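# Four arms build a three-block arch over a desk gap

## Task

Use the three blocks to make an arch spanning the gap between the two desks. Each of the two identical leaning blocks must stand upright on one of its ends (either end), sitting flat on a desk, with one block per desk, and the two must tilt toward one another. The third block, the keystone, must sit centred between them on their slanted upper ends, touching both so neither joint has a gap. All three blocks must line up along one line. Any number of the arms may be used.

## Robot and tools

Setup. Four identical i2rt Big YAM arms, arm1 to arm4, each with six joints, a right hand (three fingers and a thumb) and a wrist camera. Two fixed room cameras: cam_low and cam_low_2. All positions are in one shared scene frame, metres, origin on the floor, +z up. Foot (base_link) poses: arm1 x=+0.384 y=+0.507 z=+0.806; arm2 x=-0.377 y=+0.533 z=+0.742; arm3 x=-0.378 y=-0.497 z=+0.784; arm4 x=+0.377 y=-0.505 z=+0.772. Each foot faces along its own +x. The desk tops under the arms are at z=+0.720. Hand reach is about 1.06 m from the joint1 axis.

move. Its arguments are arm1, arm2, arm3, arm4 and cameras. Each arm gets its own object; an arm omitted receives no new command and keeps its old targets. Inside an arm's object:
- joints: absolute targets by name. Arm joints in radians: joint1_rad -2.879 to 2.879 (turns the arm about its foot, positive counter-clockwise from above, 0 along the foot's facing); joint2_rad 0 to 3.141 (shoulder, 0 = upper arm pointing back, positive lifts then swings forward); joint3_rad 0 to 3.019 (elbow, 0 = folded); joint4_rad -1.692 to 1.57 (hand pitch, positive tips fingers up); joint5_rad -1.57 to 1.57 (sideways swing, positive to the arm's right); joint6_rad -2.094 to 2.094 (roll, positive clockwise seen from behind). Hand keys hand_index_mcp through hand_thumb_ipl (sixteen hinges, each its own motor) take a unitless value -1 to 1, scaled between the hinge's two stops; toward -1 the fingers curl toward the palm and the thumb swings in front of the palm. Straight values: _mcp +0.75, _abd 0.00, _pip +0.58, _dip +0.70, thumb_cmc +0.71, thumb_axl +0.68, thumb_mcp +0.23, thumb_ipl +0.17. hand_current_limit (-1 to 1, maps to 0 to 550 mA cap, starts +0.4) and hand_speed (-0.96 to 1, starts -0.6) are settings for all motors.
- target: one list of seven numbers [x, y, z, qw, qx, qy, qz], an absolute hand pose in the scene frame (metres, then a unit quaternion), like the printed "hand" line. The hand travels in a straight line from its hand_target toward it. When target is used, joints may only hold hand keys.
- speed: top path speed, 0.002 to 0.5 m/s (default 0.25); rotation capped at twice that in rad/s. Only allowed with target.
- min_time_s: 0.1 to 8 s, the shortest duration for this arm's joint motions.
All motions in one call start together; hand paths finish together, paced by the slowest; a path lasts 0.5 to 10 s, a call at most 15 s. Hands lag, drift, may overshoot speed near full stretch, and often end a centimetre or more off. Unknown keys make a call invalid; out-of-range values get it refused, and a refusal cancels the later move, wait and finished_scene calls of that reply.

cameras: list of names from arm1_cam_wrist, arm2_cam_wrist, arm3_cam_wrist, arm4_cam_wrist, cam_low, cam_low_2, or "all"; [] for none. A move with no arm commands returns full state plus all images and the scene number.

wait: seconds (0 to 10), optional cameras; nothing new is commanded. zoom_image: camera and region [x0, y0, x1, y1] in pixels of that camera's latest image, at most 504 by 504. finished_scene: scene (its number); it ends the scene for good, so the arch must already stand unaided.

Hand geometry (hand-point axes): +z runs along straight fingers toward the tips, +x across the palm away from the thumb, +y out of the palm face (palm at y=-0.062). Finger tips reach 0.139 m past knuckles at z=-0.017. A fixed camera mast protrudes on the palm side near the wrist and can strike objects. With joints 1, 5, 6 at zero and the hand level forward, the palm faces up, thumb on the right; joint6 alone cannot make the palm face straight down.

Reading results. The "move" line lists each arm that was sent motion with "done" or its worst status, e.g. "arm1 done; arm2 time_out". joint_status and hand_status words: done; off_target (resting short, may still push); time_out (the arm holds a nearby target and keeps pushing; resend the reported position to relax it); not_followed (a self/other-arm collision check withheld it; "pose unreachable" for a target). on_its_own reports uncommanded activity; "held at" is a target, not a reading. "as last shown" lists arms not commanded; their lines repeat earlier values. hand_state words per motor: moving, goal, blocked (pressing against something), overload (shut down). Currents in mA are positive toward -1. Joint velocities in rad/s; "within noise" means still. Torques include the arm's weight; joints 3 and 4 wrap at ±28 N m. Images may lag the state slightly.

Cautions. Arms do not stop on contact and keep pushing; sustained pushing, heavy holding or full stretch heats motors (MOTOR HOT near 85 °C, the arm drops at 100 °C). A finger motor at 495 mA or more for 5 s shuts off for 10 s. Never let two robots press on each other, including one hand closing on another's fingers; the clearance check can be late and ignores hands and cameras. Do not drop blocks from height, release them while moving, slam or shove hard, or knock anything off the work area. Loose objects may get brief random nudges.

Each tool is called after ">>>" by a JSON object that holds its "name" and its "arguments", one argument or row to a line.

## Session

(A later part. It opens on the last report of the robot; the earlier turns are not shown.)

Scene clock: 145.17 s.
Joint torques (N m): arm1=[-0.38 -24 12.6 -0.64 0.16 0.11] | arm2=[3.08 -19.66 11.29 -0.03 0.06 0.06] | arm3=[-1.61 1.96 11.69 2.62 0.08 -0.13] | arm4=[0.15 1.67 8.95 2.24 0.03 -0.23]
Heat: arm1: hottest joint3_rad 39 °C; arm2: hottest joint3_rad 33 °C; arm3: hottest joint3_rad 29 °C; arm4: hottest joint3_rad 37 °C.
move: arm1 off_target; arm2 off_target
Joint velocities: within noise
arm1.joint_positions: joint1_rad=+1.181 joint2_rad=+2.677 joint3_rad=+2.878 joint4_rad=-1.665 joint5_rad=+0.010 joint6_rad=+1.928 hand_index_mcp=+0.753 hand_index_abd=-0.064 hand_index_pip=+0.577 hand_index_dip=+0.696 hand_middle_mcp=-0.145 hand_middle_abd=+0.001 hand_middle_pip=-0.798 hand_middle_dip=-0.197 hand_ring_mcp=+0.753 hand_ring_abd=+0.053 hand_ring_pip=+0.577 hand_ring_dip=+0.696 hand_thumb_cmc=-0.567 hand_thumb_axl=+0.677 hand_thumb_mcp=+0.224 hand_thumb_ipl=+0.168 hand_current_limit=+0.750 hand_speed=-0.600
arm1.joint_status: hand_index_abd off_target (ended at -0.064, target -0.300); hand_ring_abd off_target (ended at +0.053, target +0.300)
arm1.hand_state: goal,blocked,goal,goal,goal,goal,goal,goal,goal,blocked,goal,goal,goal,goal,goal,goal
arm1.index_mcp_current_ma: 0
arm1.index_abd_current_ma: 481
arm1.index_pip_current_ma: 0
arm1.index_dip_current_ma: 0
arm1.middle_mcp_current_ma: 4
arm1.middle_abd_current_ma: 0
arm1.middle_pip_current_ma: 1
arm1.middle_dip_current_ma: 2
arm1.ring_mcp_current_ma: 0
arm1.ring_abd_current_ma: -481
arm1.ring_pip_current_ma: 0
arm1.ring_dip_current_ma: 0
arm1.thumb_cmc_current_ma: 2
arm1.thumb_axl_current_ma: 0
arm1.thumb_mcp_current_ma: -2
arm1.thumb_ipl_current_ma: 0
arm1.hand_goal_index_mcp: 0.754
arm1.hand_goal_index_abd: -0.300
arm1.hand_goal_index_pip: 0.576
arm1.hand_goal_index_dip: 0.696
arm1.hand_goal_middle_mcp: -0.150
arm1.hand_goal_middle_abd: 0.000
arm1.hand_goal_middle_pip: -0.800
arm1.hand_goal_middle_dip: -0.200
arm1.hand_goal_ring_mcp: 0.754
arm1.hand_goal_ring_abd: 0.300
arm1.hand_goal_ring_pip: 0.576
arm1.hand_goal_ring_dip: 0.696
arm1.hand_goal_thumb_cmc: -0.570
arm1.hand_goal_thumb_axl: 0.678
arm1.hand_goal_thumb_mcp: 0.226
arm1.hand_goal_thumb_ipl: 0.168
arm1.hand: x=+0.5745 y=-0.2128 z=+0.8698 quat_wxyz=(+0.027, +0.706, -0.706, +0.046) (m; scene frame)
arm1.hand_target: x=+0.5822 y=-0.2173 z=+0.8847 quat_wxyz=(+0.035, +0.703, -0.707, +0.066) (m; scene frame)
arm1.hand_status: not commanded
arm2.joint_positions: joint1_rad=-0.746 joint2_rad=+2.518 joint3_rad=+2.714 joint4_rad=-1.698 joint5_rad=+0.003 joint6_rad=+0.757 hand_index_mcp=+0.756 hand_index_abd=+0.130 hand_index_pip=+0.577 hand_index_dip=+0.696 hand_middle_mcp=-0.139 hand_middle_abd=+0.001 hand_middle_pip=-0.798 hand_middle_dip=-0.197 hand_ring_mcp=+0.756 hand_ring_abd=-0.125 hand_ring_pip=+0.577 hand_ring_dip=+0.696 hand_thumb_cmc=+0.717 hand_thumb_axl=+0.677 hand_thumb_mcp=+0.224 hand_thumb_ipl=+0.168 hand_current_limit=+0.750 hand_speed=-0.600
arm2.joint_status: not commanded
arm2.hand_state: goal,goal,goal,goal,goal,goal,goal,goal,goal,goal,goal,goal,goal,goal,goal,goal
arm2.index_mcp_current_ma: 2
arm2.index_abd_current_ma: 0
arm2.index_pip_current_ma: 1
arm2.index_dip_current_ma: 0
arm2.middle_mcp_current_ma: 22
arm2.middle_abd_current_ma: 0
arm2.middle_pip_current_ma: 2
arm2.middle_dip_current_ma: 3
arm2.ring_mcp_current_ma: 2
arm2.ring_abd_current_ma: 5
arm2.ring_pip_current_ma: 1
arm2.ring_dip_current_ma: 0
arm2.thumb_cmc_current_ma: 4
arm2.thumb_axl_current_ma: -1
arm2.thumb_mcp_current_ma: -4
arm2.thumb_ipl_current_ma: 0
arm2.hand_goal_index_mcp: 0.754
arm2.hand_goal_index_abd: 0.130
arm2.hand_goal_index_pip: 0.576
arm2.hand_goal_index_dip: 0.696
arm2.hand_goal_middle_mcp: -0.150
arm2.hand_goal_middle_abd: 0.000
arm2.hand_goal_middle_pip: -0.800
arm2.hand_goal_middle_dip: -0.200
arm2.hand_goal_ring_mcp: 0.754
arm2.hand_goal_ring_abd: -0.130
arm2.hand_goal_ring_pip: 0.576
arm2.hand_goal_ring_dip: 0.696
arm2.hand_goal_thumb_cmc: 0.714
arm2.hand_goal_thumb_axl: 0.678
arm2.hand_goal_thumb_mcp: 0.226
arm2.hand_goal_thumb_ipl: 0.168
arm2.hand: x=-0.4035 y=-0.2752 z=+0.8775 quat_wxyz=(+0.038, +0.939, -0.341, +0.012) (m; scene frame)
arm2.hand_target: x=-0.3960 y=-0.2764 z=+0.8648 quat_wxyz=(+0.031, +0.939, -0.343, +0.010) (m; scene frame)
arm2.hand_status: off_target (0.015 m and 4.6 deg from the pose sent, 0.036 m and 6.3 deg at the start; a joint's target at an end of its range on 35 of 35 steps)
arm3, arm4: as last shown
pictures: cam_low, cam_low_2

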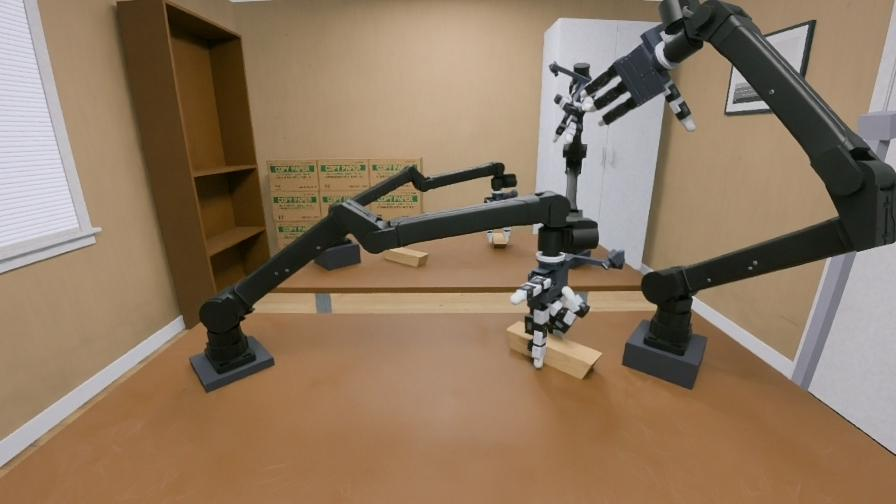

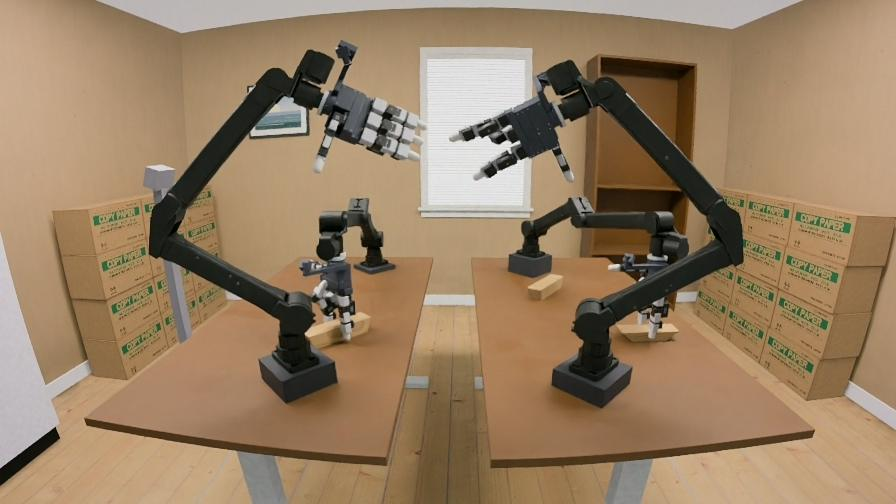

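>>> {"name": "move", "arguments": {
  "arm1": {"target": [0.583, -0.219, 0.98, 0, 0.6884, -0.7254, 0], "speed": 0.08},
  "arm2": {"target": [-0.3915, -0.2815, 0.935, 0, 0.9367, -0.3502, 0], "speed": 0.1}
}}

>>> {"name": "move", "arguments": {
  "arm2": {"target": [-0.3915, -0.2815, 0.874, 0, 0.9367, -0.3502, 0], "speed": 0.08},
  "cameras": ["cam_low", "cam_low_2", "arm1_cam_wrist"]
}}

>>> {"name": "zoom_image", "arguments": {
  "camera": "cam_low",
  "region": [490, 260, 620, 390]
}}

>>> {"name": "zoom_image", "arguments": {
  "camera": "cam_low",
  "region": [460, 190, 540, 260]
}}

>>> {"name": "zoom_image", "arguments": {
  "camera": "cam_low_2",
  "region": [600, 230, 720, 350]
}}

>>> {"name": "zoom_image", "arguments": {
  "camera": "cam_low_2",
  "region": [280, 260, 400, 360]
}}

Scene clock: 157.53 s.
Joint torques (N m): arm1=[-0.21 -27.22 11.81 -0.62 0.37 -0.12] | arm2=[3.14 -23.41 13.33 0.01 0.23 -0.1] | arm3=[-1.67 2.02 11.67 2.61 0.08 -0.13] | arm4=[0.21 1.9 9.03 2.24 0.01 -0.24]
Heat: arm1: hottest joint3_rad 40 °C; arm2: hottest joint3_rad 34 °C; arm3: hottest joint3_rad 29 °C; arm4: hottest joint3_rad 37 °C.
move: arm1 off_target; arm2 off_target
Joint velocities: within noise
arm1.joint_positions: joint1_rad=+1.182 joint2_rad=+2.590 joint3_rad=+2.878 joint4_rad=-1.668 joint5_rad=+0.015 joint6_rad=+1.928 hand_index_mcp=+0.752 hand_index_abd=-0.064 hand_index_pip=+0.576 hand_index_dip=+0.696 hand_middle_mcp=-0.145 hand_middle_abd=+0.001 hand_middle_pip=-0.798 hand_middle_dip=-0.197 hand_ring_mcp=+0.753 hand_ring_abd=+0.053 hand_ring_pip=+0.577 hand_ring_dip=+0.696 hand_thumb_cmc=-0.567 hand_thumb_axl=+0.677 hand_thumb_mcp=+0.224 hand_thumb_ipl=+0.168 hand_current_limit=+0.750 hand_speed=-0.600
arm1.joint_status: not commanded
arm1.hand_state: goal,blocked,goal,goal,goal,goal,goal,goal,goal,blocked,goal,goal,goal,goal,goal,goal
arm1.index_mcp_current_ma: -1
arm1.index_abd_current_ma: 481
arm1.index_pip_current_ma: 0
arm1.index_dip_current_ma: 0
arm1.middle_mcp_current_ma: 4
arm1.middle_abd_current_ma: 0
arm1.middle_pip_current_ma: 1
arm1.middle_dip_current_ma: 2
arm1.ring_mcp_current_ma: 0
arm1.ring_abd_current_ma: -481
arm1.ring_pip_current_ma: 0
arm1.ring_dip_current_ma: 0
arm1.thumb_cmc_current_ma: 2
arm1.thumb_axl_current_ma: 0
arm1.thumb_mcp_current_ma: -2
arm1.thumb_ipl_current_ma: 0
arm1.hand_goal_index_mcp: 0.754
arm1.hand_goal_index_abd: -0.300
arm1.hand_goal_index_pip: 0.576
arm1.hand_goal_index_dip: 0.696
arm1.hand_goal_middle_mcp: -0.150
arm1.hand_goal_middle_abd: 0.000
arm1.hand_goal_middle_pip: -0.800
arm1.hand_goal_middle_dip: -0.200
arm1.hand_goal_ring_mcp: 0.754
arm1.hand_goal_ring_abd: 0.300
arm1.hand_goal_ring_pip: 0.576
arm1.hand_goal_ring_dip: 0.696
arm1.hand_goal_thumb_cmc: -0.570
arm1.hand_goal_thumb_axl: 0.678
arm1.hand_goal_thumb_mcp: 0.226
arm1.hand_goal_thumb_ipl: 0.168
arm1.hand: x=+0.5760 y=-0.2148 z=+0.9331 quat_wxyz=(+0.047, +0.705, -0.703, +0.083) (m; scene frame)
arm1.hand_target: x=+0.5818 y=-0.2162 z=+0.9787 quat_wxyz=(+0.063, +0.707, -0.695, +0.116) (m; scene frame)
arm1.hand_status: off_target (0.048 m and 11.4 deg from the pose sent, 0.111 m and 6.8 deg at the start; a joint's target at an end of its range on 56 of 58 steps)
arm2.joint_positions: joint1_rad=-0.741 joint2_rad=+2.501 joint3_rad=+2.714 joint4_rad=-1.698 joint5_rad=+0.007 joint6_rad=+0.757 hand_index_mcp=+0.756 hand_index_abd=+0.130 hand_index_pip=+0.577 hand_index_dip=+0.696 hand_middle_mcp=-0.139 hand_middle_abd=+0.001 hand_middle_pip=-0.798 hand_middle_dip=-0.197 hand_ring_mcp=+0.756 hand_ring_abd=-0.125 hand_ring_pip=+0.577 hand_ring_dip=+0.696 hand_thumb_cmc=+0.717 hand_thumb_axl=+0.677 hand_thumb_mcp=+0.224 hand_thumb_ipl=+0.168 hand_current_limit=+0.750 hand_speed=-0.600
arm2.joint_status: not commanded
arm2.hand_state: goal,goal,goal,goal,goal,goal,goal,goal,goal,goal,goal,goal,goal,goal,goal,goal
arm2.index_mcp_current_ma: 2
arm2.index_abd_current_ma: 0
arm2.index_pip_current_ma: 1
arm2.index_dip_current_ma: 0
arm2.middle_mcp_current_ma: 22
arm2.middle_abd_current_ma: 0
arm2.middle_pip_current_ma: 2
arm2.middle_dip_current_ma: 3
arm2.ring_mcp_current_ma: 2
arm2.ring_abd_current_ma: 5
arm2.ring_pip_current_ma: 1
arm2.ring_dip_current_ma: 0
arm2.thumb_cmc_current_ma: 4
arm2.thumb_axl_current_ma: -1
arm2.thumb_mcp_current_ma: -4
arm2.thumb_ipl_current_ma: 0
arm2.hand_goal_index_mcp: 0.754
arm2.hand_goal_index_abd: 0.130
arm2.hand_goal_index_pip: 0.576
arm2.hand_goal_index_dip: 0.696
arm2.hand_goal_middle_mcp: -0.150
arm2.hand_goal_middle_abd: 0.000
arm2.hand_goal_middle_pip: -0.800
arm2.hand_goal_middle_dip: -0.200
arm2.hand_goal_ring_mcp: 0.754
arm2.hand_goal_ring_abd: -0.130
arm2.hand_goal_ring_pip: 0.576
arm2.hand_goal_ring_dip: 0.696
arm2.hand_goal_thumb_cmc: 0.714
arm2.hand_goal_thumb_axl: 0.678
arm2.hand_goal_thumb_mcp: 0.226
arm2.hand_goal_thumb_ipl: 0.168
arm2.hand: x=-0.3999 y=-0.2752 z=+0.8907 quat_wxyz=(+0.046, +0.940, -0.339, +0.013) (m; scene frame)
arm2.hand_target: x=-0.3916 y=-0.2790 z=+0.9341 quat_wxyz=(+0.078, +0.939, -0.333, +0.026) (m; scene frame)
arm2.hand_status: off_target (0.046 m and 5.6 deg from the pose sent, 0.059 m and 4.6 deg at the start; a joint's target at an end of its range on 57 of 58 steps)
arm3, arm4: as last shown
pictures: none

Scene clock: 159.33 s.
Joint torques (N m): arm1=[-0.21 -27.52 11.81 -0.65 0.36 -0.13] | arm2=[3.08 -19.66 13.41 -0.06 0.06 0.06] | arm3=[-1.61 2.08 11.7 2.62 0.08 -0.13] | arm4=[0.32 1.85 9.05 2.24 0.01 -0.22]
Heat: arm1: hottest joint3_rad 40 °C; arm2: hottest joint3_rad 34 °C; arm3: hottest joint3_rad 29 °C; arm4: hottest joint3_rad 37 °C.
move: arm2 off_target
Joint velocities: within noise
arm1, arm4: as last shown
arm2.joint_positions: joint1_rad=-0.741 joint2_rad=+2.519 joint3_rad=+2.714 joint4_rad=-1.698 joint5_rad=+0.005 joint6_rad=+0.757 hand_index_mcp=+0.756 hand_index_abd=+0.130 hand_index_pip=+0.577 hand_index_dip=+0.696 hand_middle_mcp=-0.139 hand_middle_abd=+0.001 hand_middle_pip=-0.798 hand_middle_dip=-0.197 hand_ring_mcp=+0.756 hand_ring_abd=-0.125 hand_ring_pip=+0.577 hand_ring_dip=+0.696 hand_thumb_cmc=+0.717 hand_thumb_axl=+0.677 hand_thumb_mcp=+0.224 hand_thumb_ipl=+0.168 hand_current_limit=+0.750 hand_speed=-0.600
arm2.joint_status: not commanded
arm2.hand_state: goal,goal,goal,goal,goal,goal,goal,goal,goal,goal,goal,goal,goal,goal,goal,goal
arm2.index_mcp_current_ma: 2
arm2.index_abd_current_ma: 0
arm2.index_pip_current_ma: 1
arm2.index_dip_current_ma: 0
arm2.middle_mcp_current_ma: 22
arm2.middle_abd_current_ma: 0
arm2.middle_pip_current_ma: 2
arm2.middle_dip_current_ma: 3
arm2.ring_mcp_current_ma: 2
arm2.ring_abd_current_ma: 5
arm2.ring_pip_current_ma: 1
arm2.ring_dip_current_ma: 0
arm2.thumb_cmc_current_ma: 4
arm2.thumb_axl_current_ma: -1
arm2.thumb_mcp_current_ma: -4
arm2.thumb_ipl_current_ma: 0
arm2.hand_goal_index_mcp: 0.754
arm2.hand_goal_index_abd: 0.130
arm2.hand_goal_index_pip: 0.576
arm2.hand_goal_index_dip: 0.696
arm2.hand_goal_middle_mcp: -0.150
arm2.hand_goal_middle_abd: 0.000
arm2.hand_goal_middle_pip: -0.800
arm2.hand_goal_middle_dip: -0.200
arm2.hand_goal_ring_mcp: 0.754
arm2.hand_goal_ring_abd: -0.130
arm2.hand_goal_ring_pip: 0.576
arm2.hand_goal_ring_dip: 0.696
arm2.hand_goal_thumb_cmc: 0.714
arm2.hand_goal_thumb_axl: 0.678
arm2.hand_goal_thumb_mcp: 0.226
arm2.hand_goal_thumb_ipl: 0.168
arm2.hand: x=-0.3995 y=-0.2754 z=+0.8764 quat_wxyz=(+0.037, +0.940, -0.339, +0.011) (m; scene frame)
arm2.hand_target: x=-0.3914 y=-0.2803 z=+0.8736 quat_wxyz=(+0.041, +0.939, -0.340, +0.014) (m; scene frame)
arm2.hand_status: off_target (0.010 m and 4.6 deg from the pose sent, 0.020 m and 5.6 deg at the start; a joint's target at an end of its range on 52 of 54 steps)
arm3.joint_positions: joint1_rad=-0.486 joint2_rad=+0.616 joint3_rad=+1.393 joint4_rad=-1.200 joint5_rad=-0.022 joint6_rad=+1.102 hand_index_mcp=+0.755 hand_index_abd=+0.001 hand_index_pip=+0.577 hand_index_dip=+0.696 hand_middle_mcp=+0.755 hand_middle_abd=+0.001 hand_middle_pip=+0.577 hand_middle_dip=+0.696 hand_ring_mcp=+0.755 hand_ring_abd=+0.001 hand_ring_pip=+0.577 hand_ring_dip=+0.696 hand_thumb_cmc=+0.715 hand_thumb_axl=+0.677 hand_thumb_mcp=+0.226 hand_thumb_ipl=+0.168 hand_current_limit=+0.400 hand_speed=-0.600
arm3.joint_status: not commanded
arm3.hand_state: goal,goal,goal,goal,goal,goal,goal,goal,goal,goal,goal,goal,goal,goal,goal,goal
arm3.index_mcp_current_ma: 0
arm3.index_abd_current_ma: 0
arm3.index_pip_current_ma: 0
arm3.index_dip_current_ma: 0
arm3.middle_mcp_current_ma: 0
arm3.middle_abd_current_ma: 0
arm3.middle_pip_current_ma: 0
arm3.middle_dip_current_ma: 0
arm3.ring_mcp_current_ma: 0
arm3.ring_abd_current_ma: 0
arm3.ring_pip_current_ma: 0
arm3.ring_dip_current_ma: 0
arm3.thumb_cmc_current_ma: 0
arm3.thumb_axl_current_ma: 0
arm3.thumb_mcp_current_ma: 0
arm3.thumb_ipl_current_ma: 0
arm3.hand_goal_index_mcp: 0.754
arm3.hand_goal_index_abd: 0.000
arm3.hand_goal_index_pip: 0.576
arm3.hand_goal_index_dip: 0.696
arm3.hand_goal_middle_mcp: 0.754
arm3.hand_goal_middle_abd: 0.000
arm3.hand_goal_middle_pip: 0.576
arm3.hand_goal_middle_dip: 0.696
arm3.hand_goal_ring_mcp: 0.754
arm3.hand_goal_ring_abd: 0.000
arm3.hand_goal_ring_pip: 0.576
arm3.hand_goal_ring_dip: 0.696
arm3.hand_goal_thumb_cmc: 0.714
arm3.hand_goal_thumb_axl: 0.678
arm3.hand_goal_thumb_mcp: 0.226
arm3.hand_goal_thumb_ipl: 0.168
arm3.hand: x=-0.1076 y=-0.4854 z=+1.3707 quat_wxyz=(+0.023, +0.767, +0.340, +0.543) (m; scene frame)
arm3.hand_target: x=-0.1111 y=-0.4866 z=+1.3818 quat_wxyz=(+0.024, +0.761, +0.337, +0.553) (m; scene frame)
arm3.hand_status: not commanded
pictures: arm1_cam_wrist, cam_low, cam_low_2
camera_calibration:
arm1_cam_wrist: T_world_to_cam=[[-0.655597, 0.7402, -0.149322, 0.705556], [0.464665, 0.551336, 0.692903, -0.847493], [0.595213, 0.38488, -0.705399, 0.523303], [0, 0, 0, 1]] pos_world=[0.544884, -0.256407, 1.06172]

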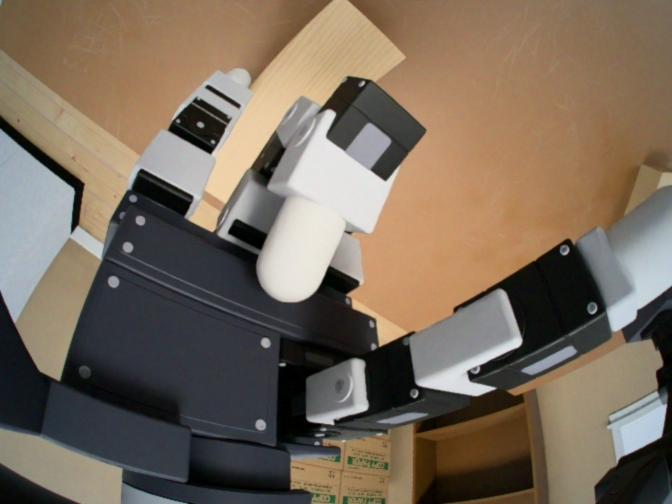

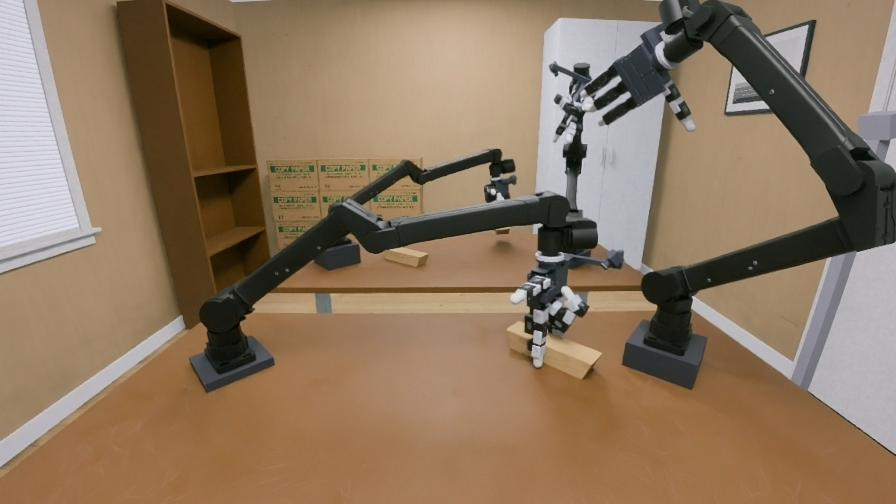

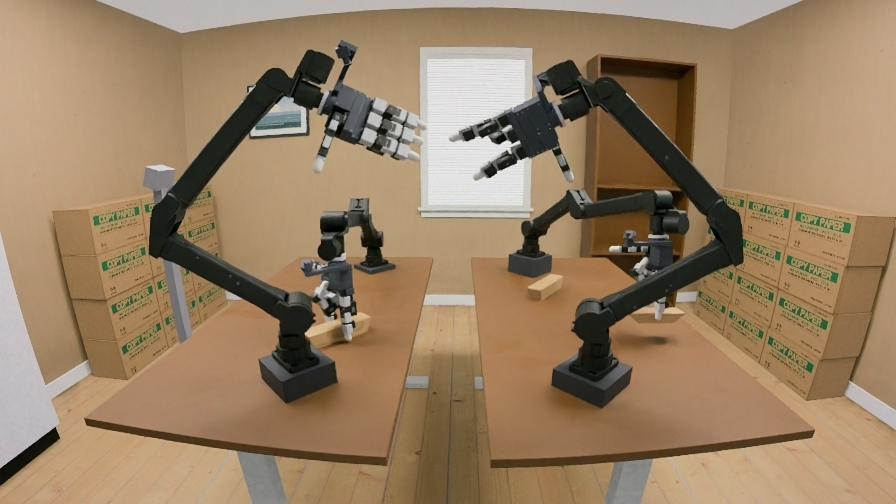

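Scaled by 3.877 from the camera's 896x504 image, which has a finer 1280x720 frame.

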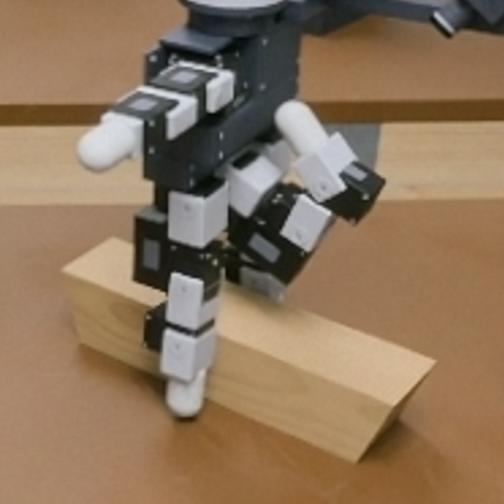

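Scaled by 6.300 from the camera's 896x504 image, which has a finer 1280x720 frame.

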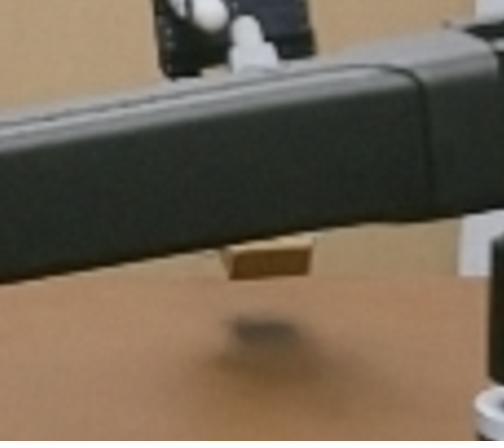

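Scaled by 4.200 from the camera's 896x504 image, which has a finer 1280x720 frame.

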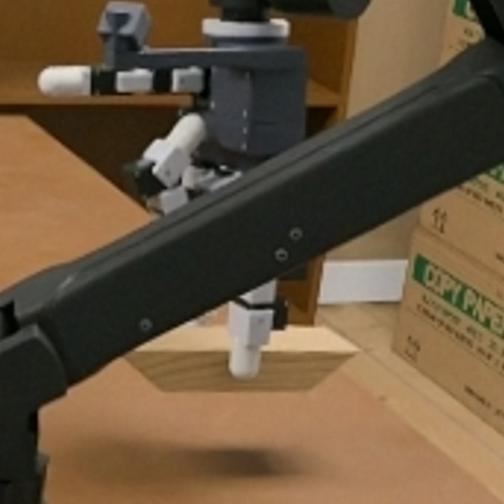

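Scaled by 4.200 from the camera's 896x504 image, which has a finer 1280x720 frame.

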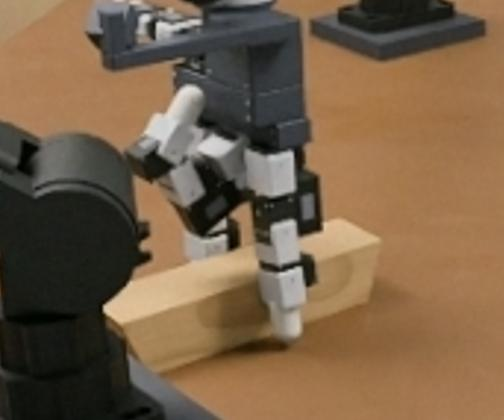

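>>> {"name": "move", "arguments": {
  "arm2": {"joints": {"hand_index_abd": -0.3, "hand_ring_abd": 0.3}},
  "cameras": ["cam_low","cam_low_2"]
}}

Scene clock: 172.83 s.
Joint torques (N m): arm1=[-0.44 -27.34 11.75 -0.72 0.35 -0.12] | arm2=[3.02 -19.66 13.39 0.01 0.14 0.04] | arm3=[-1.67 2.02 11.67 2.59 0.08 -0.13] | arm4=[0.32 1.79 8.96 2.25 0 -0.22]
Heat: arm1: hottest joint3_rad 40 °C; arm2: hottest joint3_rad 36 °C; arm3: hottest joint3_rad 29 °C; arm4: hottest joint3_rad 37 °C.
move: arm2 off_target
Joint velocities: within noise
arm1, arm3: as last shown
arm2.joint_positions: joint1_rad=-0.741 joint2_rad=+2.519 joint3_rad=+2.714 joint4_rad=-1.699 joint5_rad=+0.003 joint6_rad=+0.760 hand_index_mcp=+0.744 hand_index_abd=+0.005 hand_index_pip=+0.573 hand_index_dip=+0.696 hand_middle_mcp=-0.139 hand_middle_abd=+0.001 hand_middle_pip=-0.798 hand_middle_dip=-0.197 hand_ring_mcp=+0.762 hand_ring_abd=+0.006 hand_ring_pip=+0.578 hand_ring_dip=+0.696 hand_thumb_cmc=+0.717 hand_thumb_axl=+0.677 hand_thumb_mcp=+0.223 hand_thumb_ipl=+0.168 hand_current_limit=+0.750 hand_speed=-0.600
arm2.joint_status: hand_index_abd off_target (ended at +0.005, target -0.300); hand_ring_abd off_target (ended at +0.006, target +0.300)
arm2.hand_state: goal,blocked,goal,goal,goal,goal,goal,goal,goal,blocked,goal,goal,goal,goal,goal,goal
arm2.index_mcp_current_ma: -19
arm2.index_abd_current_ma: 481
arm2.index_pip_current_ma: -3
arm2.index_dip_current_ma: 0
arm2.middle_mcp_current_ma: 22
arm2.middle_abd_current_ma: 0
arm2.middle_pip_current_ma: 2
arm2.middle_dip_current_ma: 3
arm2.ring_mcp_current_ma: 15
arm2.ring_abd_current_ma: -481
arm2.ring_pip_current_ma: 2
arm2.ring_dip_current_ma: 0
arm2.thumb_cmc_current_ma: 3
arm2.thumb_axl_current_ma: -1
arm2.thumb_mcp_current_ma: -4
arm2.thumb_ipl_current_ma: 0
arm2.hand_goal_index_mcp: 0.754
arm2.hand_goal_index_abd: -0.300
arm2.hand_goal_index_pip: 0.576
arm2.hand_goal_index_dip: 0.696
arm2.hand_goal_middle_mcp: -0.150
arm2.hand_goal_middle_abd: 0.000
arm2.hand_goal_middle_pip: -0.800
arm2.hand_goal_middle_dip: -0.200
arm2.hand_goal_ring_mcp: 0.754
arm2.hand_goal_ring_abd: 0.300
arm2.hand_goal_ring_pip: 0.576
arm2.hand_goal_ring_dip: 0.696
arm2.hand_goal_thumb_cmc: 0.714
arm2.hand_goal_thumb_axl: 0.678
arm2.hand_goal_thumb_mcp: 0.226
arm2.hand_goal_thumb_ipl: 0.168
arm2.hand: x=-0.3990 y=-0.2750 z=+0.8762 quat_wxyz=(+0.036, +0.940, -0.340, +0.011) (m; scene frame)
arm2.hand_target: x=-0.3914 y=-0.2803 z=+0.8736 quat_wxyz=(+0.042, +0.939, -0.341, +0.014) (m; scene frame)
arm2.hand_status: not commanded
arm4.joint_positions: joint1_rad=+0.490 joint2_rad=+0.567 joint3_rad=+1.350 joint4_rad=-1.191 joint5_rad=-0.033 joint6_rad=+1.120 hand_index_mcp=+0.755 hand_index_abd=+0.131 hand_index_pip=+0.577 hand_index_dip=+0.696 hand_middle_mcp=-0.141 hand_middle_abd=+0.001 hand_middle_pip=-0.798 hand_middle_dip=-0.198 hand_ring_mcp=+0.755 hand_ring_abd=-0.119 hand_ring_pip=+0.577 hand_ring_dip=+0.696 hand_thumb_cmc=+0.715 hand_thumb_axl=+0.677 hand_thumb_mcp=+0.226 hand_thumb_ipl=+0.168 hand_current_limit=+0.750 hand_speed=-0.600
arm4.joint_status: not commanded
arm4.hand_state: goal,goal,goal,goal,goal,goal,goal,goal,goal,goal,goal,goal,goal,goal,goal,goal
arm4.index_mcp_current_ma: 2
arm4.index_abd_current_ma: 0
arm4.index_pip_current_ma: 1
arm4.index_dip_current_ma: 0
arm4.middle_mcp_current_ma: 21
arm4.middle_abd_current_ma: 1
arm4.middle_pip_current_ma: 3
arm4.middle_dip_current_ma: 4
arm4.ring_mcp_current_ma: 2
arm4.ring_abd_current_ma: 19
arm4.ring_pip_current_ma: 1
arm4.ring_dip_current_ma: 0
arm4.thumb_cmc_current_ma: 1
arm4.thumb_axl_current_ma: -1
arm4.thumb_mcp_current_ma: 0
arm4.thumb_ipl_current_ma: 0
arm4.hand_goal_index_mcp: 0.754
arm4.hand_goal_index_abd: 0.130
arm4.hand_goal_index_pip: 0.576
arm4.hand_goal_index_dip: 0.696
arm4.hand_goal_middle_mcp: -0.150
arm4.hand_goal_middle_abd: 0.000
arm4.hand_goal_middle_pip: -0.800
arm4.hand_goal_middle_dip: -0.200
arm4.hand_goal_ring_mcp: 0.754
arm4.hand_goal_ring_abd: -0.130
arm4.hand_goal_ring_pip: 0.576
arm4.hand_goal_ring_dip: 0.696
arm4.hand_goal_thumb_cmc: 0.714
arm4.hand_goal_thumb_axl: 0.678
arm4.hand_goal_thumb_mcp: 0.226
arm4.hand_goal_thumb_ipl: 0.168
arm4.hand: x=+0.1694 y=-0.3415 z=+1.3461 quat_wxyz=(-0.509, -0.052, +0.836, +0.196) (m; scene frame)
arm4.hand_target: x=+0.1718 y=-0.3448 z=+1.3597 quat_wxyz=(-0.522, -0.056, +0.828, +0.199) (m; scene frame)
arm4.hand_status: not commanded
pictures: cam_low, cam_low_2

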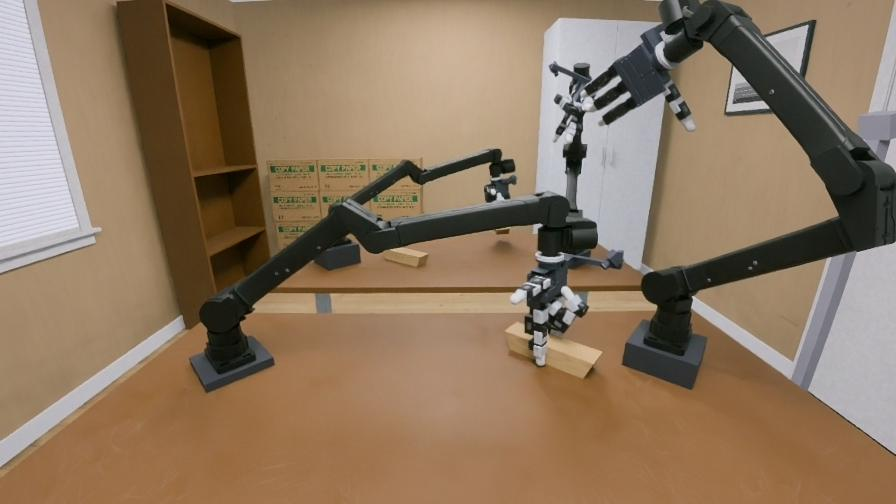

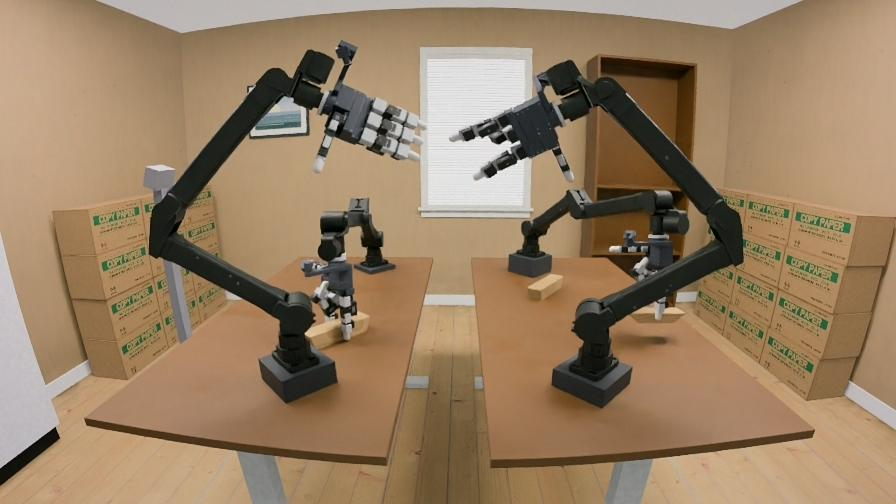

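>>> {"name": "move", "arguments": {
  "arm2": {"joints": {"hand_index_abd": 0.13, "hand_ring_abd": -0.13}}
}}

>>> {"name": "move", "arguments": {
  "arm2": {"target": [-0.3915, -0.2815, 0.955, 0, 0.9367, -0.3502, 0], "speed": 0.15}
}}

>>> {"name": "move", "arguments": {
  "arm2": {"target": [-0.3915, -0.2815, 0.884, 0, 0.9367, -0.3502, 0], "speed": 0.08},
  "cameras": ["cam_low","cam_low_2"]
}}

>>> {"name": "zoom_image", "arguments": {
  "camera": "cam_low",
  "region": [490, 260, 620, 390]
}}

>>> {"name": "zoom_image", "arguments": {
  "camera": "cam_low_2",
  "region": [280, 260, 400, 360]
}}

Scene clock: 178.53 s.
Joint torques (N m): arm1=[-0.26 -27.28 11.84 -0.64 0.35 -0.11] | arm2=[3.08 -19.78 13.37 0.01 0.14 0.04] | arm3=[-1.67 1.96 11.7 2.63 0.08 -0.12] | arm4=[0.5 1.73 9.01 2.3 0.03 -0.25]
Heat: arm1: hottest joint3_rad 40 °C; arm2: hottest joint3_rad 37 °C; arm3: hottest joint3_rad 30 °C; arm4: hottest joint3_rad 37 °C.
move: arm2 done
Joint velocities: within noise
arm1, arm3, arm4: as last shown
arm2.joint_positions: joint1_rad=-0.741 joint2_rad=+2.519 joint3_rad=+2.714 joint4_rad=-1.699 joint5_rad=+0.003 joint6_rad=+0.760 hand_index_mcp=+0.749 hand_index_abd=+0.126 hand_index_pip=+0.573 hand_index_dip=+0.696 hand_middle_mcp=-0.139 hand_middle_abd=+0.001 hand_middle_pip=-0.798 hand_middle_dip=-0.197 hand_ring_mcp=+0.756 hand_ring_abd=-0.126 hand_ring_pip=+0.578 hand_ring_dip=+0.696 hand_thumb_cmc=+0.717 hand_thumb_axl=+0.677 hand_thumb_mcp=+0.223 hand_thumb_ipl=+0.168 hand_current_limit=+0.750 hand_speed=-0.600
arm2.joint_status: all done
arm2.hand_state: goal,goal,goal,goal,goal,goal,goal,goal,goal,goal,goal,goal,goal,goal,goal,goal
arm2.index_mcp_current_ma: -8
arm2.index_abd_current_ma: -4
arm2.index_pip_current_ma: -3
arm2.index_dip_current_ma: 0
arm2.middle_mcp_current_ma: 22
arm2.middle_abd_current_ma: 0
arm2.middle_pip_current_ma: 2
arm2.middle_dip_current_ma: 3
arm2.ring_mcp_current_ma: 2
arm2.ring_abd_current_ma: 5
arm2.ring_pip_current_ma: 2
arm2.ring_dip_current_ma: 0
arm2.thumb_cmc_current_ma: 3
arm2.thumb_axl_current_ma: -1
arm2.thumb_mcp_current_ma: -4
arm2.thumb_ipl_current_ma: 0
arm2.hand_goal_index_mcp: 0.754
arm2.hand_goal_index_abd: 0.130
arm2.hand_goal_index_pip: 0.576
arm2.hand_goal_index_dip: 0.696
arm2.hand_goal_middle_mcp: -0.150
arm2.hand_goal_middle_abd: 0.000
arm2.hand_goal_middle_pip: -0.800
arm2.hand_goal_middle_dip: -0.200
arm2.hand_goal_ring_mcp: 0.754
arm2.hand_goal_ring_abd: -0.130
arm2.hand_goal_ring_pip: 0.576
arm2.hand_goal_ring_dip: 0.696
arm2.hand_goal_thumb_cmc: 0.714
arm2.hand_goal_thumb_axl: 0.678
arm2.hand_goal_thumb_mcp: 0.226
arm2.hand_goal_thumb_ipl: 0.168
arm2.hand: x=-0.3990 y=-0.2750 z=+0.8762 quat_wxyz=(+0.036, +0.940, -0.340, +0.011) (m; scene frame)
arm2.hand_target: x=-0.3914 y=-0.2803 z=+0.8736 quat_wxyz=(+0.042, +0.939, -0.341, +0.014) (m; scene frame)
arm2.hand_status: not commanded
pictures: none

Scene clock: 179.90 s.
Joint torques (N m): arm1=[-0.44 -27.22 11.82 -0.72 0.35 -0.13] | arm2=[3.14 -23.12 13.91 0.1 0.24 -0.2] | arm3=[-1.67 1.96 11.69 2.61 0.08 -0.12] | arm4=[0.21 1.67 8.94 2.24 0 -0.23]
Heat: arm1: hottest joint3_rad 40 °C; arm2: hottest joint3_rad 37 °C; arm3: hottest joint3_rad 30 °C; arm4: hottest joint3_rad 37 °C.
move: arm2 off_target
Joint velocities: within noise
arm1, arm3, arm4: as last shown
arm2.joint_positions: joint1_rad=-0.741 joint2_rad=+2.470 joint3_rad=+2.717 joint4_rad=-1.699 joint5_rad=+0.010 joint6_rad=+0.760 hand_index_mcp=+0.750 hand_index_abd=+0.126 hand_index_pip=+0.573 hand_index_dip=+0.696 hand_middle_mcp=-0.139 hand_middle_abd=+0.001 hand_middle_pip=-0.798 hand_middle_dip=-0.197 hand_ring_mcp=+0.756 hand_ring_abd=-0.126 hand_ring_pip=+0.578 hand_ring_dip=+0.696 hand_thumb_cmc=+0.717 hand_thumb_axl=+0.677 hand_thumb_mcp=+0.223 hand_thumb_ipl=+0.168 hand_current_limit=+0.750 hand_speed=-0.600
arm2.joint_status: not commanded
arm2.hand_state: goal,goal,goal,goal,goal,goal,goal,goal,goal,goal,goal,goal,goal,goal,goal,goal
arm2.index_mcp_current_ma: -6
arm2.index_abd_current_ma: -4
arm2.index_pip_current_ma: -3
arm2.index_dip_current_ma: 0
arm2.middle_mcp_current_ma: 22
arm2.middle_abd_current_ma: 0
arm2.middle_pip_current_ma: 2
arm2.middle_dip_current_ma: 3
arm2.ring_mcp_current_ma: 2
arm2.ring_abd_current_ma: 5
arm2.ring_pip_current_ma: 2
arm2.ring_dip_current_ma: 0
arm2.thumb_cmc_current_ma: 3
arm2.thumb_axl_current_ma: -1
arm2.thumb_mcp_current_ma: -4
arm2.thumb_ipl_current_ma: 0
arm2.hand_goal_index_mcp: 0.754
arm2.hand_goal_index_abd: 0.130
arm2.hand_goal_index_pip: 0.576
arm2.hand_goal_index_dip: 0.696
arm2.hand_goal_middle_mcp: -0.150
arm2.hand_goal_middle_abd: 0.000
arm2.hand_goal_middle_pip: -0.800
arm2.hand_goal_middle_dip: -0.200
arm2.hand_goal_ring_mcp: 0.754
arm2.hand_goal_ring_abd: -0.130
arm2.hand_goal_ring_pip: 0.576
arm2.hand_goal_ring_dip: 0.696
arm2.hand_goal_thumb_cmc: 0.714
arm2.hand_goal_thumb_axl: 0.678
arm2.hand_goal_thumb_mcp: 0.226
arm2.hand_goal_thumb_ipl: 0.168
arm2.hand: x=-0.4001 y=-0.2744 z=+0.9169 quat_wxyz=(+0.062, +0.938, -0.339, +0.018) (m; scene frame)
arm2.hand_target: x=-0.3915 y=-0.2790 z=+0.9543 quat_wxyz=(+0.091, +0.939, -0.330, +0.030) (m; scene frame)
arm2.hand_status: off_target (0.040 m and 7.5 deg from the pose sent, 0.079 m and 4.5 deg at the start; a joint's target at an end of its range on 40 of 41 steps)
pictures: none

Scene clock: 181.77 s.
Joint torques (N m): arm1=[-0.32 -27.22 11.78 -0.65 0.35 -0.12] | arm2=[3.14 -20.13 13.05 0.03 0.07 0.01] | arm3=[-1.61 1.9 11.7 2.61 0.08 -0.13] | arm4=[0.26 2.08 9.03 2.25 0.02 -0.23]
Heat: arm1: hottest joint3_rad 40 °C; arm2: hottest joint3_rad 36 °C; arm3: hottest joint3_rad 30 °C; arm4: hottest joint3_rad 37 °C.
move: arm2 off_target
Joint velocities: within noise
arm1, arm3, arm4: as last shown
arm2.joint_positions: joint1_rad=-0.741 joint2_rad=+2.509 joint3_rad=+2.717 joint4_rad=-1.699 joint5_rad=+0.006 joint6_rad=+0.760 hand_index_mcp=+0.750 hand_index_abd=+0.126 hand_index_pip=+0.573 hand_index_dip=+0.696 hand_middle_mcp=-0.139 hand_middle_abd=+0.001 hand_middle_pip=-0.798 hand_middle_dip=-0.197 hand_ring_mcp=+0.756 hand_ring_abd=-0.126 hand_ring_pip=+0.578 hand_ring_dip=+0.696 hand_thumb_cmc=+0.717 hand_thumb_axl=+0.677 hand_thumb_mcp=+0.223 hand_thumb_ipl=+0.168 hand_current_limit=+0.750 hand_speed=-0.600
arm2.joint_status: not commanded
arm2.hand_state: goal,goal,goal,goal,goal,goal,goal,goal,goal,goal,goal,goal,goal,goal,goal,goal
arm2.index_mcp_current_ma: -6
arm2.index_abd_current_ma: -4
arm2.index_pip_current_ma: -3
arm2.index_dip_current_ma: 0
arm2.middle_mcp_current_ma: 22
arm2.middle_abd_current_ma: 0
arm2.middle_pip_current_ma: 2
arm2.middle_dip_current_ma: 3
arm2.ring_mcp_current_ma: 2
arm2.ring_abd_current_ma: 5
arm2.ring_pip_current_ma: 2
arm2.ring_dip_current_ma: 0
arm2.thumb_cmc_current_ma: 3
arm2.thumb_axl_current_ma: -1
arm2.thumb_mcp_current_ma: -4
arm2.thumb_ipl_current_ma: 0
arm2.hand_goal_index_mcp: 0.754
arm2.hand_goal_index_abd: 0.130
arm2.hand_goal_index_pip: 0.576
arm2.hand_goal_index_dip: 0.696
arm2.hand_goal_middle_mcp: -0.150
arm2.hand_goal_middle_abd: 0.000
arm2.hand_goal_middle_pip: -0.800
arm2.hand_goal_middle_dip: -0.200
arm2.hand_goal_ring_mcp: 0.754
arm2.hand_goal_ring_abd: -0.130
arm2.hand_goal_ring_pip: 0.576
arm2.hand_goal_ring_dip: 0.696
arm2.hand_goal_thumb_cmc: 0.714
arm2.hand_goal_thumb_axl: 0.678
arm2.hand_goal_thumb_mcp: 0.226
arm2.hand_goal_thumb_ipl: 0.168
arm2.hand: x=-0.3994 y=-0.2755 z=+0.8858 quat_wxyz=(+0.043, +0.940, -0.340, +0.013) (m; scene frame)
arm2.hand_target: x=-0.3914 y=-0.2804 z=+0.8835 quat_wxyz=(+0.047, +0.939, -0.339, +0.016) (m; scene frame)
arm2.hand_status: off_target (0.010 m and 5.3 deg from the pose sent, 0.035 m and 7.5 deg at the start; a joint's target at an end of its range on 54 of 56 steps)
pictures: cam_low, cam_low_2

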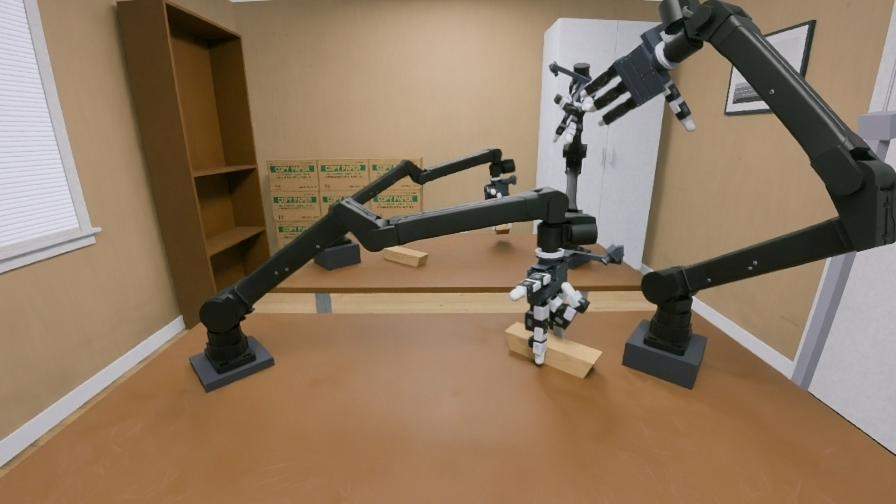

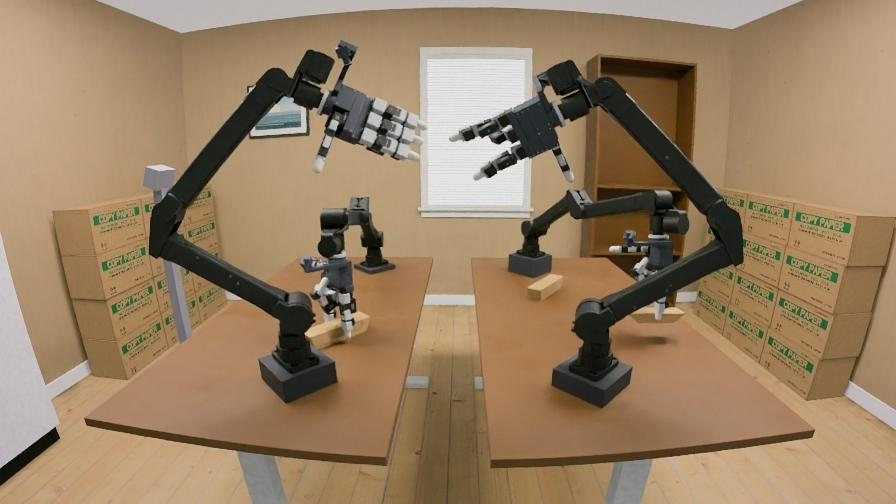

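Scaled by 3.877 from the camera's 896x504 image, which has a finer 1280x720 frame.

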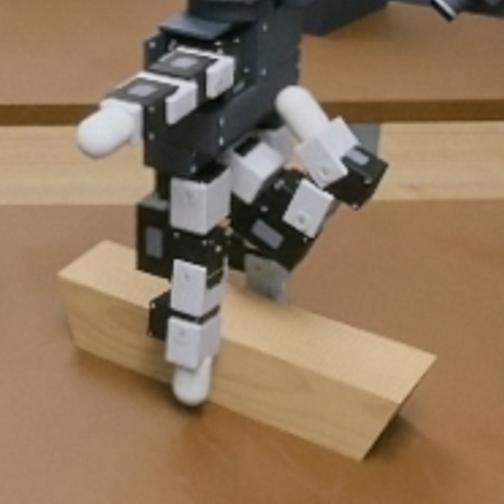

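Scaled by 4.200 from the camera's 896x504 image, which has a finer 1280x720 frame.

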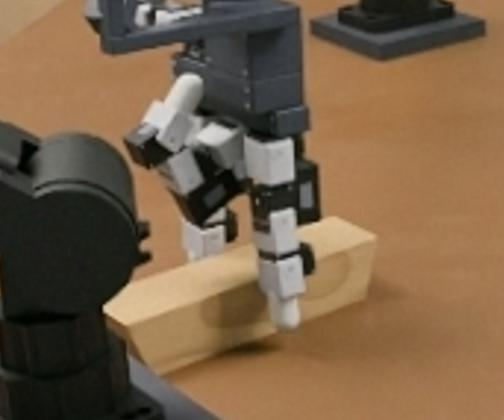

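>>> {"name": "move", "arguments": {
  "arm2": {"joints": {"hand_index_abd": -0.3, "hand_ring_abd": 0.3}}
}}

Scene clock: 185.10 s.
Joint torques (N m): arm1=[-0.44 -27.11 11.82 -0.69 0.35 -0.12] | arm2=[3.08 -19.78 13.04 0.08 0.07 0.01] | arm3=[-1.61 1.96 11.69 2.62 0.08 -0.12] | arm4=[0.21 2.02 9.01 2.24 0.01 -0.25]
Heat: arm1: hottest joint3_rad 40 °C; arm2: hottest joint3_rad 36 °C; arm3: hottest joint3_rad 30 °C; arm4: hottest joint3_rad 37 °C.
move: arm2 off_target
Joint velocities: within noise
arm1, arm3, arm4: as last shown
arm2.joint_positions: joint1_rad=-0.741 joint2_rad=+2.509 joint3_rad=+2.717 joint4_rad=-1.700 joint5_rad=+0.006 joint6_rad=+0.760 hand_index_mcp=+0.750 hand_index_abd=+0.003 hand_index_pip=+0.573 hand_index_dip=+0.696 hand_middle_mcp=-0.139 hand_middle_abd=+0.001 hand_middle_pip=-0.798 hand_middle_dip=-0.197 hand_ring_mcp=+0.755 hand_ring_abd=+0.004 hand_ring_pip=+0.578 hand_ring_dip=+0.696 hand_thumb_cmc=+0.717 hand_thumb_axl=+0.677 hand_thumb_mcp=+0.223 hand_thumb_ipl=+0.168 hand_current_limit=+0.750 hand_speed=-0.600
arm2.joint_status: hand_index_abd off_target (ended at +0.003, target -0.300); hand_ring_abd off_target (ended at +0.004, target +0.300)
arm2.hand_state: goal,blocked,goal,goal,goal,goal,goal,goal,goal,blocked,goal,goal,goal,goal,goal,goal
arm2.index_mcp_current_ma: -5
arm2.index_abd_current_ma: 481
arm2.index_pip_current_ma: -3
arm2.index_dip_current_ma: 0
arm2.middle_mcp_current_ma: 22
arm2.middle_abd_current_ma: 0
arm2.middle_pip_current_ma: 2
arm2.middle_dip_current_ma: 3
arm2.ring_mcp_current_ma: 2
arm2.ring_abd_current_ma: -481
arm2.ring_pip_current_ma: 2
arm2.ring_dip_current_ma: 0
arm2.thumb_cmc_current_ma: 3
arm2.thumb_axl_current_ma: -1
arm2.thumb_mcp_current_ma: -5
arm2.thumb_ipl_current_ma: 0
arm2.hand_goal_index_mcp: 0.754
arm2.hand_goal_index_abd: -0.300
arm2.hand_goal_index_pip: 0.576
arm2.hand_goal_index_dip: 0.696
arm2.hand_goal_middle_mcp: -0.150
arm2.hand_goal_middle_abd: 0.000
arm2.hand_goal_middle_pip: -0.800
arm2.hand_goal_middle_dip: -0.200
arm2.hand_goal_ring_mcp: 0.754
arm2.hand_goal_ring_abd: 0.300
arm2.hand_goal_ring_pip: 0.576
arm2.hand_goal_ring_dip: 0.696
arm2.hand_goal_thumb_cmc: 0.714
arm2.hand_goal_thumb_axl: 0.678
arm2.hand_goal_thumb_mcp: 0.226
arm2.hand_goal_thumb_ipl: 0.168
arm2.hand: x=-0.3995 y=-0.2752 z=+0.8857 quat_wxyz=(+0.043, +0.940, -0.340, +0.012) (m; scene frame)
arm2.hand_target: x=-0.3914 y=-0.2803 z=+0.8835 quat_wxyz=(+0.047, +0.939, -0.339, +0.016) (m; scene frame)
arm2.hand_status: not commanded
pictures: none


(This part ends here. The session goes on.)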